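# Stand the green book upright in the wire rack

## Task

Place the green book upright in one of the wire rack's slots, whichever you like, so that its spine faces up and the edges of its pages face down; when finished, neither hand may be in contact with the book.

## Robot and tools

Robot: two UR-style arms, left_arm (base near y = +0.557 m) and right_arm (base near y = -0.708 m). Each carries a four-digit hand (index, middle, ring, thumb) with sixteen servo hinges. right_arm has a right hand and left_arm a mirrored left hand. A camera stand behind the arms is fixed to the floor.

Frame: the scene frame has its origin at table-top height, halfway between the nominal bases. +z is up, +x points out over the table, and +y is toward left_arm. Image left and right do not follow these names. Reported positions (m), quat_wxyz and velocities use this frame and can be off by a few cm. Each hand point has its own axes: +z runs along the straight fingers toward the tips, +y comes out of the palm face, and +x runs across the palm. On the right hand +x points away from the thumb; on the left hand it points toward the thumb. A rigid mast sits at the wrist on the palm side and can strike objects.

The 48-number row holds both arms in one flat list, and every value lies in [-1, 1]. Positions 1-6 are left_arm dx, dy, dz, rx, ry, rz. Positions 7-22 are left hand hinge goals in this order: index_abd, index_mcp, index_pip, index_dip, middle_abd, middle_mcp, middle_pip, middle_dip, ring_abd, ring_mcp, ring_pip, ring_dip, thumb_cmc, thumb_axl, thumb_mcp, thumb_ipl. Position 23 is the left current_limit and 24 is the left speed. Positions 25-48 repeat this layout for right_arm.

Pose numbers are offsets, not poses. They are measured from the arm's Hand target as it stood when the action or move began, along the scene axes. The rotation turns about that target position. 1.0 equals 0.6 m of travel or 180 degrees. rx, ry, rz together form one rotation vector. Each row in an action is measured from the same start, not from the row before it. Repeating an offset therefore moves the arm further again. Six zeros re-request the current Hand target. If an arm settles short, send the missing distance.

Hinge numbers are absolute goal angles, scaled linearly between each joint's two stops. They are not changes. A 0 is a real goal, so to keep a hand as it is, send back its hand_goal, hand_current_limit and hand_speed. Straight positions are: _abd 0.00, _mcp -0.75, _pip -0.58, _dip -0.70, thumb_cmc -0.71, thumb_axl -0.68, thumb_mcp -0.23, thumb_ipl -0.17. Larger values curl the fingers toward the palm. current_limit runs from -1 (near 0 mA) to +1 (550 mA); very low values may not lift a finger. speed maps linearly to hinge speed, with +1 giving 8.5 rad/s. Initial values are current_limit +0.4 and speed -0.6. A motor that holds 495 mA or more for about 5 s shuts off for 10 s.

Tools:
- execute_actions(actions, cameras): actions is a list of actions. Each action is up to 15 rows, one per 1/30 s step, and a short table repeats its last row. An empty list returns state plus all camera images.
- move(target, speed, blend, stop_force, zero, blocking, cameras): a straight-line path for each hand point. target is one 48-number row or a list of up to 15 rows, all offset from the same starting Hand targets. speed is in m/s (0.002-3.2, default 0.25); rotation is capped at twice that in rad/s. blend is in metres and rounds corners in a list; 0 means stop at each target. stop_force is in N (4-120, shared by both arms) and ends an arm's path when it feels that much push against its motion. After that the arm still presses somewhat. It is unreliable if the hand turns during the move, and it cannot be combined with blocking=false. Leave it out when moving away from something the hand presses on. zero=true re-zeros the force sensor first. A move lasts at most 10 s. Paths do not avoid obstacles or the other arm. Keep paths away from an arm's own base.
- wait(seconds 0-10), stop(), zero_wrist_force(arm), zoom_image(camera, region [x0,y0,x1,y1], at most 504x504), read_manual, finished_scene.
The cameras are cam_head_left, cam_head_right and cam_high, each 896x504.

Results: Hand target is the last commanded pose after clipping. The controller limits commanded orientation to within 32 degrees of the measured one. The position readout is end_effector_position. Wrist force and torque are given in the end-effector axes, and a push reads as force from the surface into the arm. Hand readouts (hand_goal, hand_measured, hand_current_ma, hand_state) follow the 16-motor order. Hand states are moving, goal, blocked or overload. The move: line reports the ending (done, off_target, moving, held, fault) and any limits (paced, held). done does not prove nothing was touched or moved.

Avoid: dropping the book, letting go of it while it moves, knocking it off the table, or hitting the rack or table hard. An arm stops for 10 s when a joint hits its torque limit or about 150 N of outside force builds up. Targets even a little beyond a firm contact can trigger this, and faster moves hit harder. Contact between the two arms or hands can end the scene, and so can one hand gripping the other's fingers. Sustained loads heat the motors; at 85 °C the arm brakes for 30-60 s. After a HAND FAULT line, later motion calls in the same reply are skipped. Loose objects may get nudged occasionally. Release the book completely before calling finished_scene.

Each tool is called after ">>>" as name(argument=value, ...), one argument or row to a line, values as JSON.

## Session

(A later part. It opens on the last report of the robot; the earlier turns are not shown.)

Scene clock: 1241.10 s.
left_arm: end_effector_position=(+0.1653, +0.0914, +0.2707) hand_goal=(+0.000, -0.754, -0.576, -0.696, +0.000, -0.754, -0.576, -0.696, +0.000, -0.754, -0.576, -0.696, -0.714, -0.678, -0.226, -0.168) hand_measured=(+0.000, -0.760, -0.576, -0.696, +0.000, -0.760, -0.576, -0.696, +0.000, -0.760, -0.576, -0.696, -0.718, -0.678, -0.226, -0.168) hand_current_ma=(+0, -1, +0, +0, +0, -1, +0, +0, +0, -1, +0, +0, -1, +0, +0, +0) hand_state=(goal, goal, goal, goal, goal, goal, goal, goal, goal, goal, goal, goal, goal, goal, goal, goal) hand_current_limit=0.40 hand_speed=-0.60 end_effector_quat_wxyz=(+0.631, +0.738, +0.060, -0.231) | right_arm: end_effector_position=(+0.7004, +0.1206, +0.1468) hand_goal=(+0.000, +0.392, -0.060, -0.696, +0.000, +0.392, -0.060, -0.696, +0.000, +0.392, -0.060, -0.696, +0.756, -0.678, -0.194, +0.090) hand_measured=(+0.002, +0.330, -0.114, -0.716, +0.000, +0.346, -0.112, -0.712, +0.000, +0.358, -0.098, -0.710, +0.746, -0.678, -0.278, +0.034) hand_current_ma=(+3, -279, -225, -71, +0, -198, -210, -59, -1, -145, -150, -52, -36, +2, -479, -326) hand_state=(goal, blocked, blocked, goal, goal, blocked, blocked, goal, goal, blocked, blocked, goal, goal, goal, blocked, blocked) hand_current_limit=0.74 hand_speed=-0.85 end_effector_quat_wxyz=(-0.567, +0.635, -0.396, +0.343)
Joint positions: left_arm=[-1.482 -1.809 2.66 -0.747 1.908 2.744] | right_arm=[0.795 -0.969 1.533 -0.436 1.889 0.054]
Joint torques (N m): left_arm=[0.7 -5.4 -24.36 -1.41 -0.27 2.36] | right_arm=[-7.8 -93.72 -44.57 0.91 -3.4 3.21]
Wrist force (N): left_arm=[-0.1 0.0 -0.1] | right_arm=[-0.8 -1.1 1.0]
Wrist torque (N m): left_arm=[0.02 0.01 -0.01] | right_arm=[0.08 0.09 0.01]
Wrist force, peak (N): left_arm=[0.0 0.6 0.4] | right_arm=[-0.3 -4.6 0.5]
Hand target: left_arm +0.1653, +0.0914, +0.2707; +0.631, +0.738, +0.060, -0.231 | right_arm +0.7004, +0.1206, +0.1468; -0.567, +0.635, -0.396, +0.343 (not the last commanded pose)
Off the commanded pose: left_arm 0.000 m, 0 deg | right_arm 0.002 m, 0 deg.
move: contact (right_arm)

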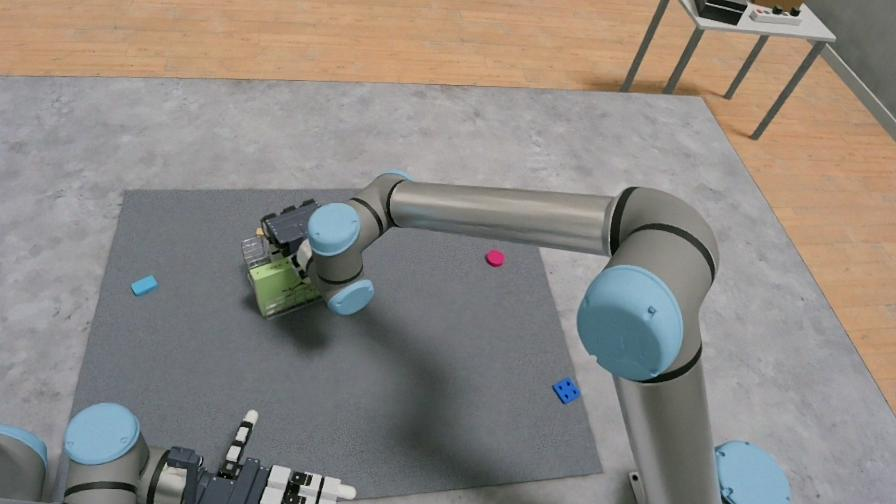

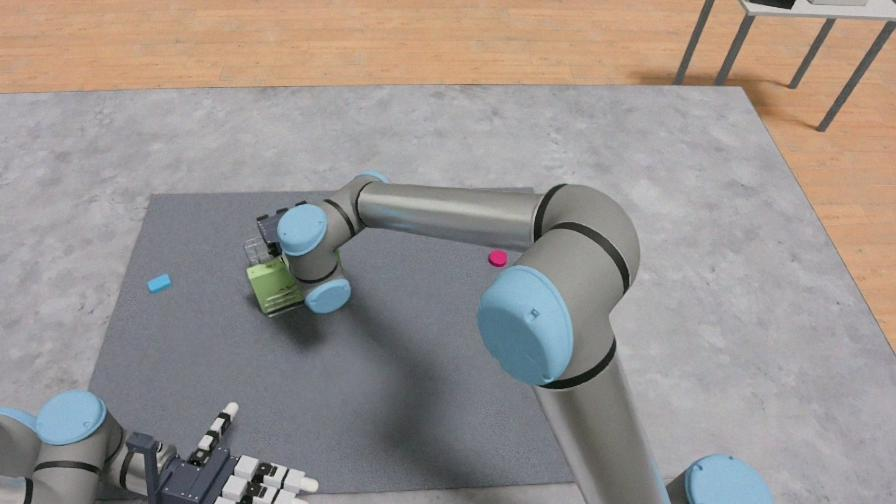

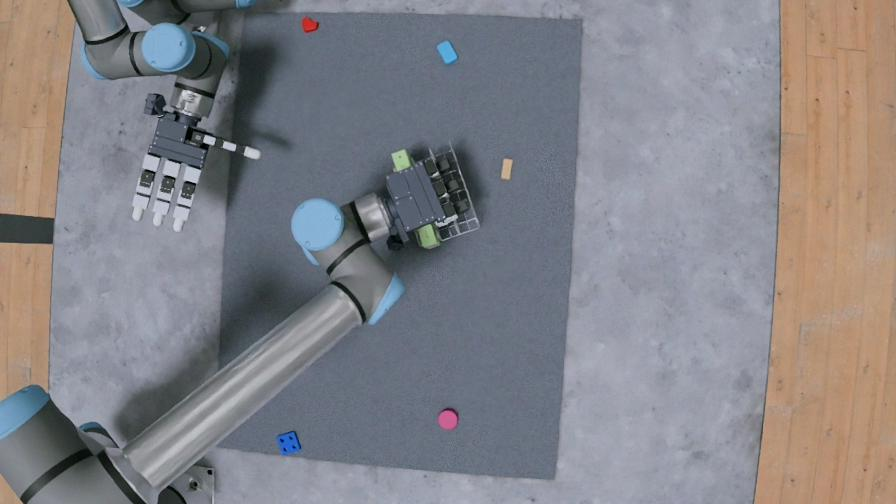

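>>> move(
  target=[
    [0,0,0,0,0,0,0,-0.754,-0.576,-0.696,0,-0.754,-0.576,-0.696,0,-0.754,-0.576,-0.696,-0.714,-0.678,-0.226,-0.168,0.4,-0.6,0,0,0,0,0,0,0,0.335,-0.12,-0.71,0,0.345,-0.115,-0.71,0,0.355,-0.1,-0.71,0.757,-0.678,-0.27,0.034,0.74,-0.92],
    [0,0,0,0,0,0,0,-0.754,-0.576,-0.696,0,-0.754,-0.576,-0.696,0,-0.754,-0.576,-0.696,-0.714,-0.678,-0.226,-0.168,0.4,-0.6,0,0,0,0,0,0,0,0.3,-0.12,-0.71,0,0.31,-0.115,-0.71,0,0.32,-0.1,-0.71,0.757,-0.678,-0.32,0.0,0.6,-0.92],
  ],
  speed=0.05,
  cameras=["all"],
)

>>> zoom_image(
  camera="cam_high",
  region=[390, 190, 480, 250],
)

>>> zoom_image(
  camera="cam_head_left",
  region=[230, 220, 335, 325],
)

Scene clock: 1271.57 s.
left_arm: end_effector_position=(+0.1653, +0.0914, +0.2707) hand_goal=(+0.000, -0.754, -0.576, -0.696, +0.000, -0.754, -0.576, -0.696, +0.000, -0.754, -0.576, -0.696, -0.714, -0.678, -0.226, -0.168) hand_measured=(+0.000, -0.760, -0.576, -0.696, +0.000, -0.760, -0.576, -0.696, +0.000, -0.760, -0.576, -0.696, -0.718, -0.678, -0.226, -0.168) hand_current_ma=(+0, -1, +0, +0, +0, -1, +0, +0, +0, -1, +0, +0, -1, +0, +0, +0) hand_state=(goal, goal, goal, goal, goal, goal, goal, goal, goal, goal, goal, goal, goal, goal, goal, goal) hand_current_limit=0.40 hand_speed=-0.60 end_effector_quat_wxyz=(+0.631, +0.738, +0.060, -0.231) | right_arm: end_effector_position=(+0.7004, +0.1206, +0.1469) hand_goal=(+0.000, +0.300, -0.120, -0.710, +0.000, +0.310, -0.116, -0.710, +0.000, +0.320, -0.100, -0.710, +0.756, -0.678, -0.320, +0.000) hand_measured=(+0.002, +0.304, -0.124, -0.714, +0.000, +0.314, -0.118, -0.714, +0.000, +0.324, -0.102, -0.714, +0.750, -0.678, -0.316, +0.002) hand_current_ma=(+3, +16, -11, -10, +0, +12, -5, -9, +1, +11, -7, -10, -19, +2, +15, +8) hand_state=(goal, goal, goal, goal, goal, goal, goal, goal, goal, goal, goal, goal, goal, goal, goal, goal) hand_current_limit=0.60 hand_speed=-0.92 end_effector_quat_wxyz=(-0.567, +0.635, -0.396, +0.343)
Joint positions: left_arm=[-1.482 -1.809 2.66 -0.747 1.908 2.744] | right_arm=[0.795 -0.969 1.533 -0.436 1.889 0.054]
Joint torques (N m): left_arm=[2.32 -4.56 -24.2 -1.59 -0.37 2.44] | right_arm=[4.59 -88.51 -42.1 -0.07 -3.48 2.32]
Wrist force (N): left_arm=[-0.2 0.1 -0.4] | right_arm=[-1.1 -1.4 0.6]
Wrist torque (N m): left_arm=[0.06 0.01 -0.02] | right_arm=[0.02 0.08 -0.07]
Wrist force, peak (N): left_arm=[-0.5 0.3 0.0] | right_arm=[-0.3 -2.7 0.6]
Hand target: left_arm +0.1653, +0.0914, +0.2707; +0.631, +0.738, +0.060, -0.231 | right_arm +0.7004, +0.1206, +0.1468; -0.567, +0.635, -0.396, +0.343
Off the commanded pose: left_arm 0.000 m, 0 deg | right_arm 0.000 m, 0 deg.
move: done

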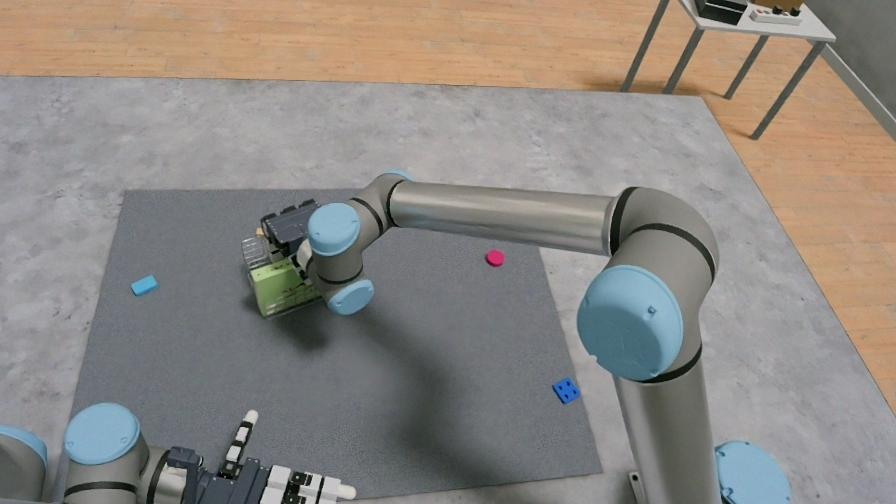

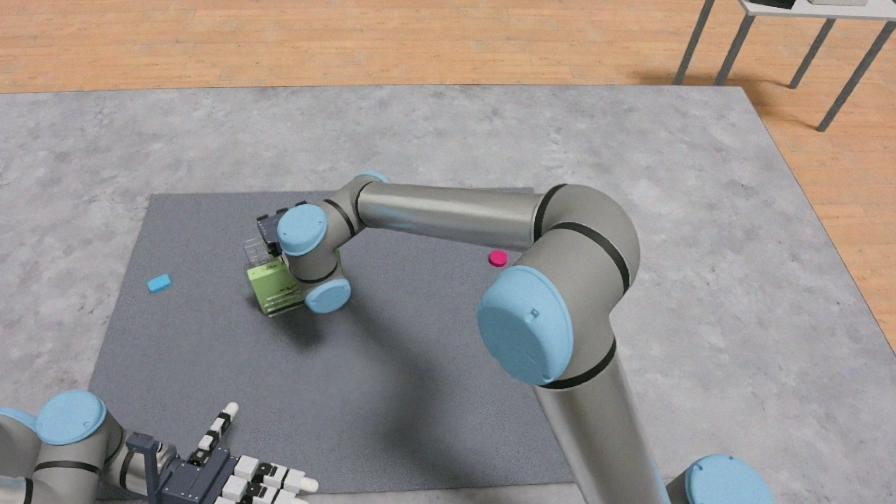

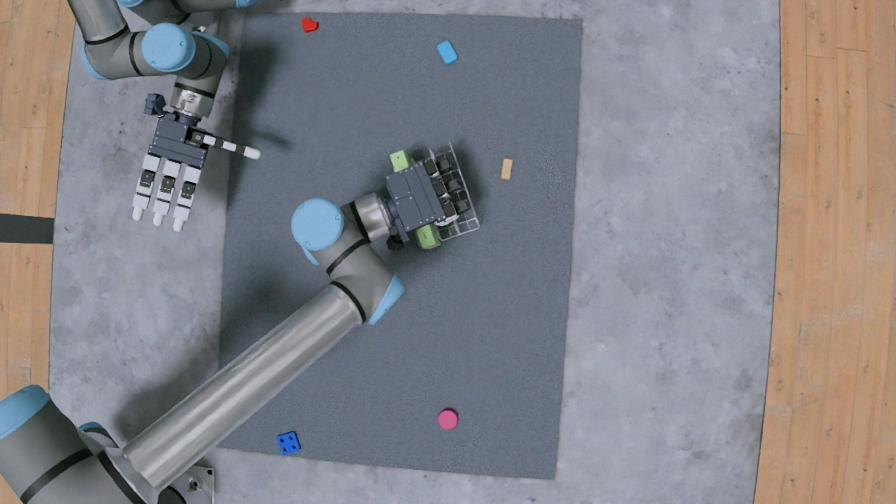

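Scaled by 5.600 from the camera's 896x504 image, which has a finer 1280x720 frame.

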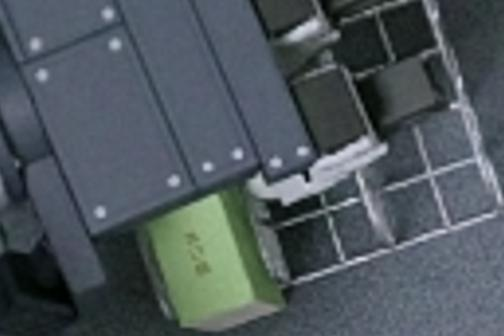

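Scaled by 4.800 from the camera's 896x504 image, which has a finer 1280x720 frame.

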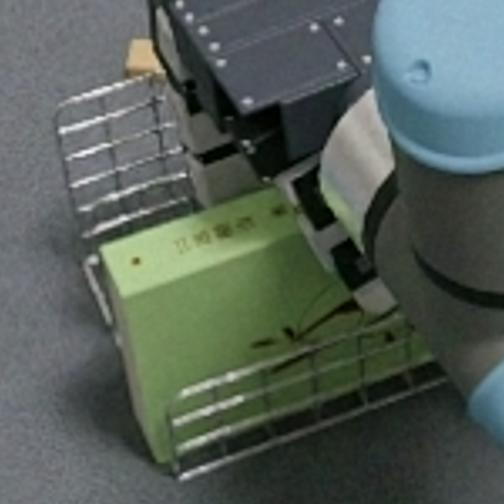

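>>> move(
  target=[0,0,0,0,0,0,0,-0.754,-0.576,-0.696,0,-0.754,-0.576,-0.696,0,-0.754,-0.576,-0.696,-0.714,-0.678,-0.226,-0.168,0.4,-0.6,0,0,0.04,0,0,0,0,0.29,-0.12,-0.71,0,0.3,-0.115,-0.71,0,0.31,-0.1,-0.71,0.757,-0.678,-0.36,0.0,0.6,-0.92],
  speed=0.02,
  cameras=["all"],
)

>>> zoom_image(
  camera="cam_high",
  region=[390, 190, 480, 250],
)

>>> zoom_image(
  camera="cam_head_left",
  region=[230, 220, 335, 325],
)

Scene clock: 1294.83 s.
left_arm: end_effector_position=(+0.1653, +0.0914, +0.2707) hand_goal=(+0.000, -0.754, -0.576, -0.696, +0.000, -0.754, -0.576, -0.696, +0.000, -0.754, -0.576, -0.696, -0.714, -0.678, -0.226, -0.168) hand_measured=(+0.000, -0.760, -0.576, -0.696, +0.000, -0.760, -0.576, -0.696, +0.000, -0.760, -0.576, -0.696, -0.718, -0.678, -0.226, -0.168) hand_current_ma=(+0, -1, +0, +0, +0, -1, +0, +0, +0, -1, +0, +0, -1, +0, +0, +0) hand_state=(goal, goal, goal, goal, goal, goal, goal, goal, goal, goal, goal, goal, goal, goal, goal, goal) hand_current_limit=0.40 hand_speed=-0.60 end_effector_quat_wxyz=(+0.631, +0.738, +0.060, -0.231) | right_arm: end_effector_position=(+0.7004, +0.1206, +0.1707) hand_goal=(+0.000, +0.290, -0.120, -0.710, +0.000, +0.300, -0.116, -0.710, +0.000, +0.310, -0.100, -0.710, +0.756, -0.678, -0.360, +0.000) hand_measured=(+0.002, +0.296, -0.124, -0.714, +0.000, +0.304, -0.118, -0.714, +0.000, +0.314, -0.102, -0.714, +0.750, -0.678, -0.356, +0.002) hand_current_ma=(+3, +18, -11, -10, +0, +14, -5, -9, +1, +12, -7, -10, -18, +2, +17, +8) hand_state=(goal, goal, goal, goal, goal, goal, goal, goal, goal, goal, goal, goal, goal, goal, goal, goal) hand_current_limit=0.60 hand_speed=-0.92 end_effector_quat_wxyz=(-0.567, +0.635, -0.396, +0.343)
Joint positions: left_arm=[-1.482 -1.809 2.66 -0.747 1.908 2.744] | right_arm=[0.795 -0.989 1.519 -0.401 1.889 0.054]
Joint torques (N m): left_arm=[1.69 -3.5 -23.85 -1.63 -0.28 2.26] | right_arm=[12.84 -90.41 -45.88 0.34 -3.38 0.3]
Wrist force (N): left_arm=[0.1 0.0 -0.1] | right_arm=[-1.2 -1.6 0.3]
Wrist torque (N m): left_arm=[0.01 -0.02 0.01] | right_arm=[0.02 0.11 -0.09]
Wrist force, peak (N): left_arm=[-0.2 0.2 -0.5] | right_arm=[-1.2 -2.0 0.9]
Hand target: left_arm +0.1653, +0.0914, +0.2707; +0.631, +0.738, +0.060, -0.231 | right_arm +0.7004, +0.1206, +0.1708; -0.567, +0.635, -0.396, +0.343
Off the commanded pose: left_arm 0.000 m, 0 deg | right_arm 0.000 m, 0 deg.
move: done

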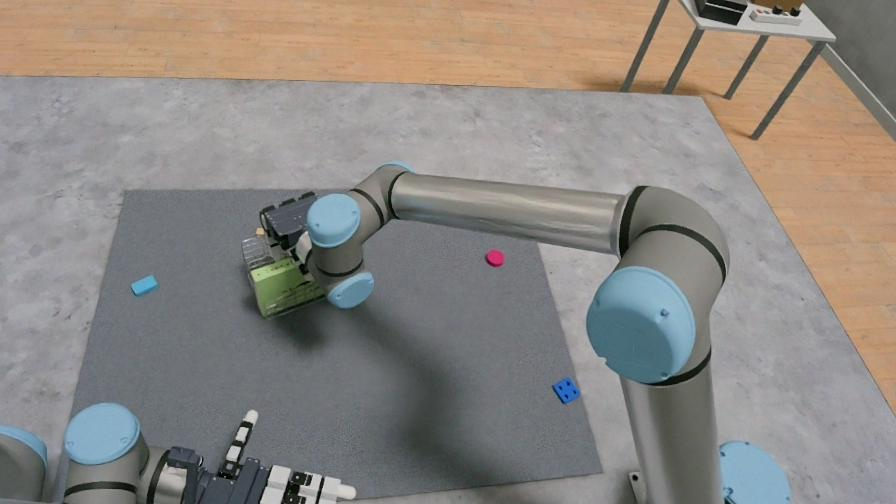

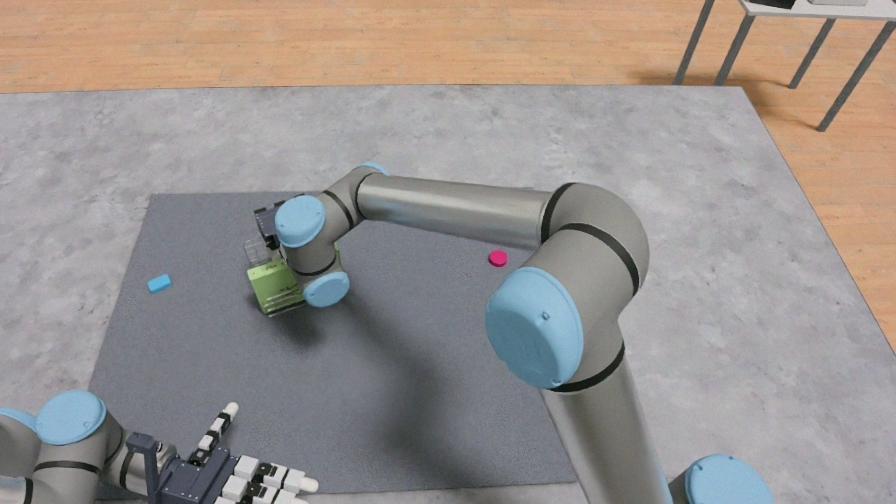

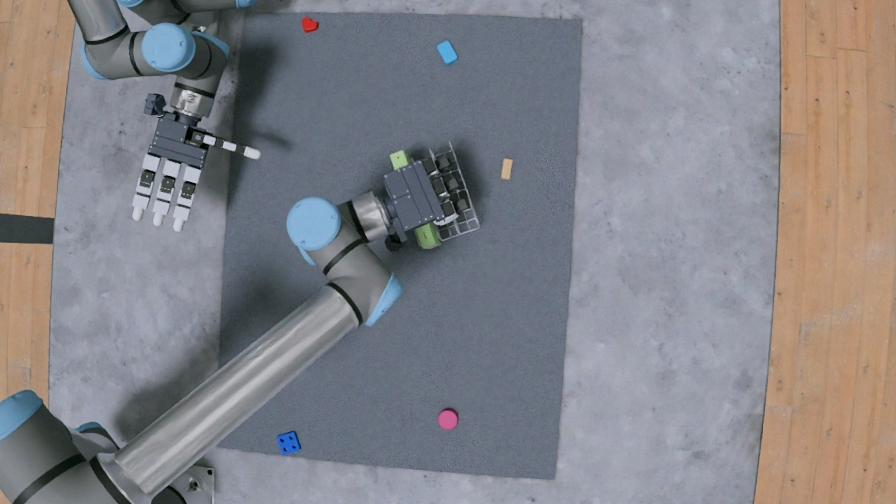

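Scaled by 5.600 from the camera's 896x504 image, which has a finer 1280x720 frame.

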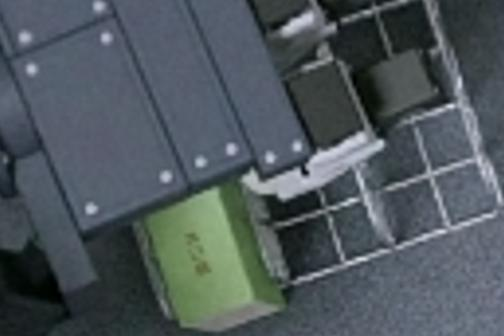

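Scaled by 4.800 from the camera's 896x504 image, which has a finer 1280x720 frame.

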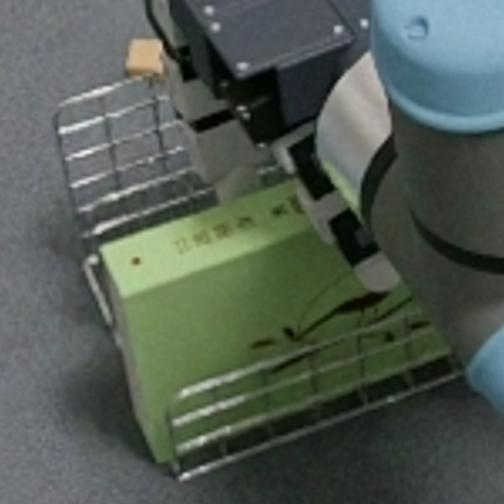

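>>> move(
  target=[0,0,0,0,0,0,0,-0.754,-0.576,-0.696,0,-0.754,-0.576,-0.696,0,-0.754,-0.576,-0.696,-0.714,-0.678,-0.226,-0.168,0.4,-0.6,0,0,0.25,0,0,0,0,0.29,-0.12,-0.71,0,0.3,-0.115,-0.71,0,0.31,-0.1,-0.71,0.757,-0.678,-0.36,0.0,0.6,-0.92],
  speed=0.05,
  cameras=["all"],
)

Scene clock: 1312.87 s.
left_arm: end_effector_position=(+0.1653, +0.0914, +0.2707) hand_goal=(+0.000, -0.754, -0.576, -0.696, +0.000, -0.754, -0.576, -0.696, +0.000, -0.754, -0.576, -0.696, -0.714, -0.678, -0.226, -0.168) hand_measured=(+0.000, -0.760, -0.576, -0.696, +0.000, -0.760, -0.576, -0.696, +0.000, -0.760, -0.576, -0.696, -0.718, -0.678, -0.226, -0.168) hand_current_ma=(+0, -1, +0, +0, +0, -1, +0, +0, +0, -1, +0, +0, -1, +0, +0, +0) hand_state=(goal, goal, goal, goal, goal, goal, goal, goal, goal, goal, goal, goal, goal, goal, goal, goal) hand_current_limit=0.40 hand_speed=-0.60 end_effector_quat_wxyz=(+0.631, +0.738, +0.060, -0.231) | right_arm: end_effector_position=(+0.7004, +0.1206, +0.3207) hand_goal=(+0.000, +0.290, -0.120, -0.710, +0.000, +0.300, -0.116, -0.710, +0.000, +0.310, -0.100, -0.710, +0.756, -0.678, -0.360, +0.000) hand_measured=(+0.002, +0.296, -0.124, -0.714, +0.000, +0.304, -0.118, -0.714, +0.000, +0.314, -0.102, -0.714, +0.750, -0.678, -0.356, +0.002) hand_current_ma=(+3, +18, -11, -10, +0, +14, -5, -9, +1, +12, -7, -10, -18, +2, +17, +8) hand_state=(goal, goal, goal, goal, goal, goal, goal, goal, goal, goal, goal, goal, goal, goal, goal, goal) hand_current_limit=0.60 hand_speed=-0.92 end_effector_quat_wxyz=(-0.567, +0.635, -0.396, +0.343)
Joint positions: left_arm=[-1.482 -1.809 2.66 -0.747 1.908 2.744] | right_arm=[0.795 -1.088 1.39 -0.173 1.889 0.054]
Joint torques (N m): left_arm=[1.39 -4.48 -23.77 -1.57 -0.41 2.22] | right_arm=[10.49 -88.15 -46.1 0.91 -2.85 -1.65]
Wrist force (N): left_arm=[-0.3 -0.1 -0.1] | right_arm=[-1.0 -1.8 0.2]
Wrist torque (N m): left_arm=[-0.01 0.04 -0.03] | right_arm=[0.02 0.10 -0.11]
Wrist force, peak (N): left_arm=[-0.5 0.0 -0.2] | right_arm=[-0.9 -2.2 0.8]
Hand target: left_arm +0.1653, +0.0914, +0.2707; +0.631, +0.738, +0.060, -0.231 | right_arm +0.7004, +0.1206, +0.3208; -0.567, +0.635, -0.396, +0.343
Off the commanded pose: left_arm 0.000 m, 0 deg | right_arm 0.000 m, 0 deg.
move: done

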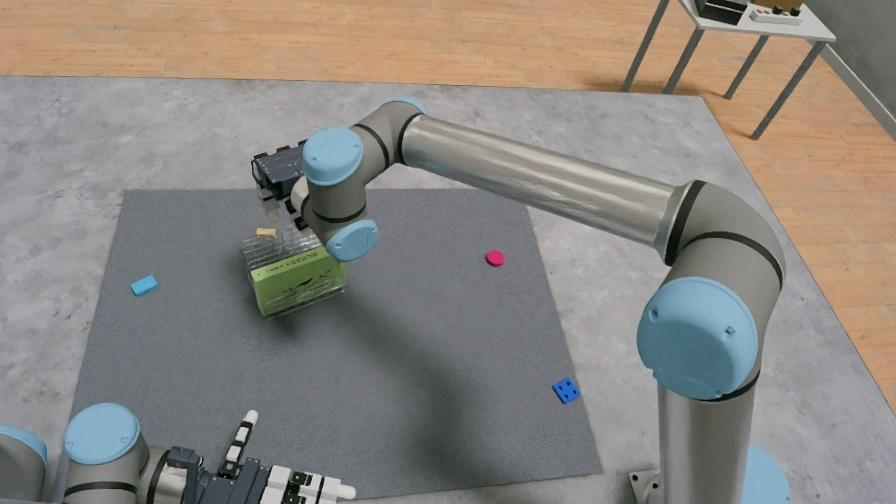

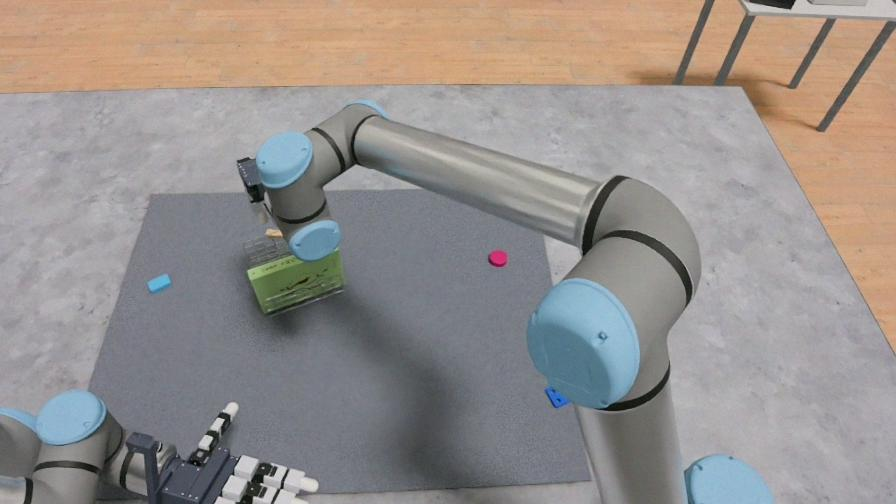

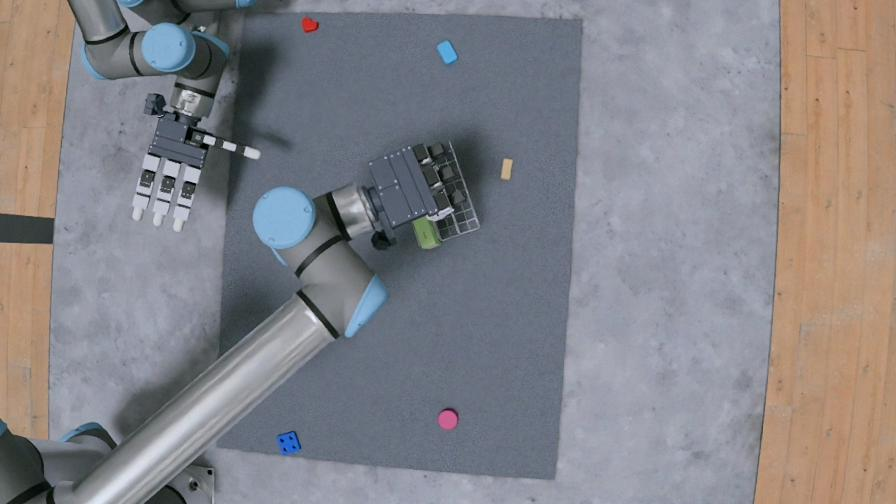

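>>> zoom_image(
  camera="cam_head_left",
  region=[225, 215, 365, 330],
)

>>> zoom_image(
  camera="cam_head_right",
  region=[225, 215, 365, 330],
)

Scaled by 3.600 from the camera's 896x504 image, which has a finer 1280x720 frame.

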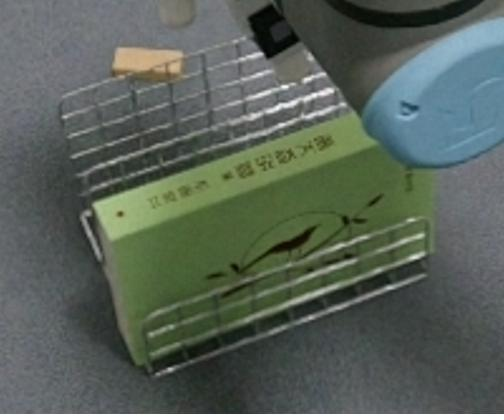

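Scaled by 3.600 from the camera's 896x504 image, which has a finer 1280x720 frame.

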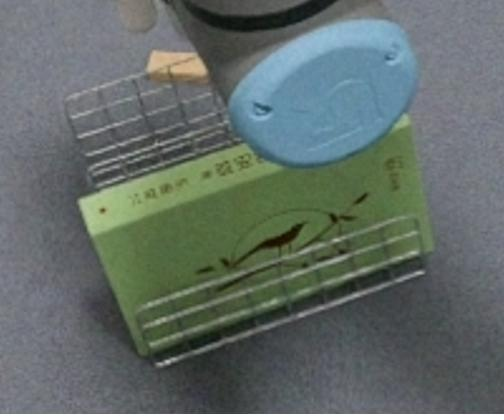

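>>> finished_scene(
  scene=1,
)

The scene is finished: the task was done.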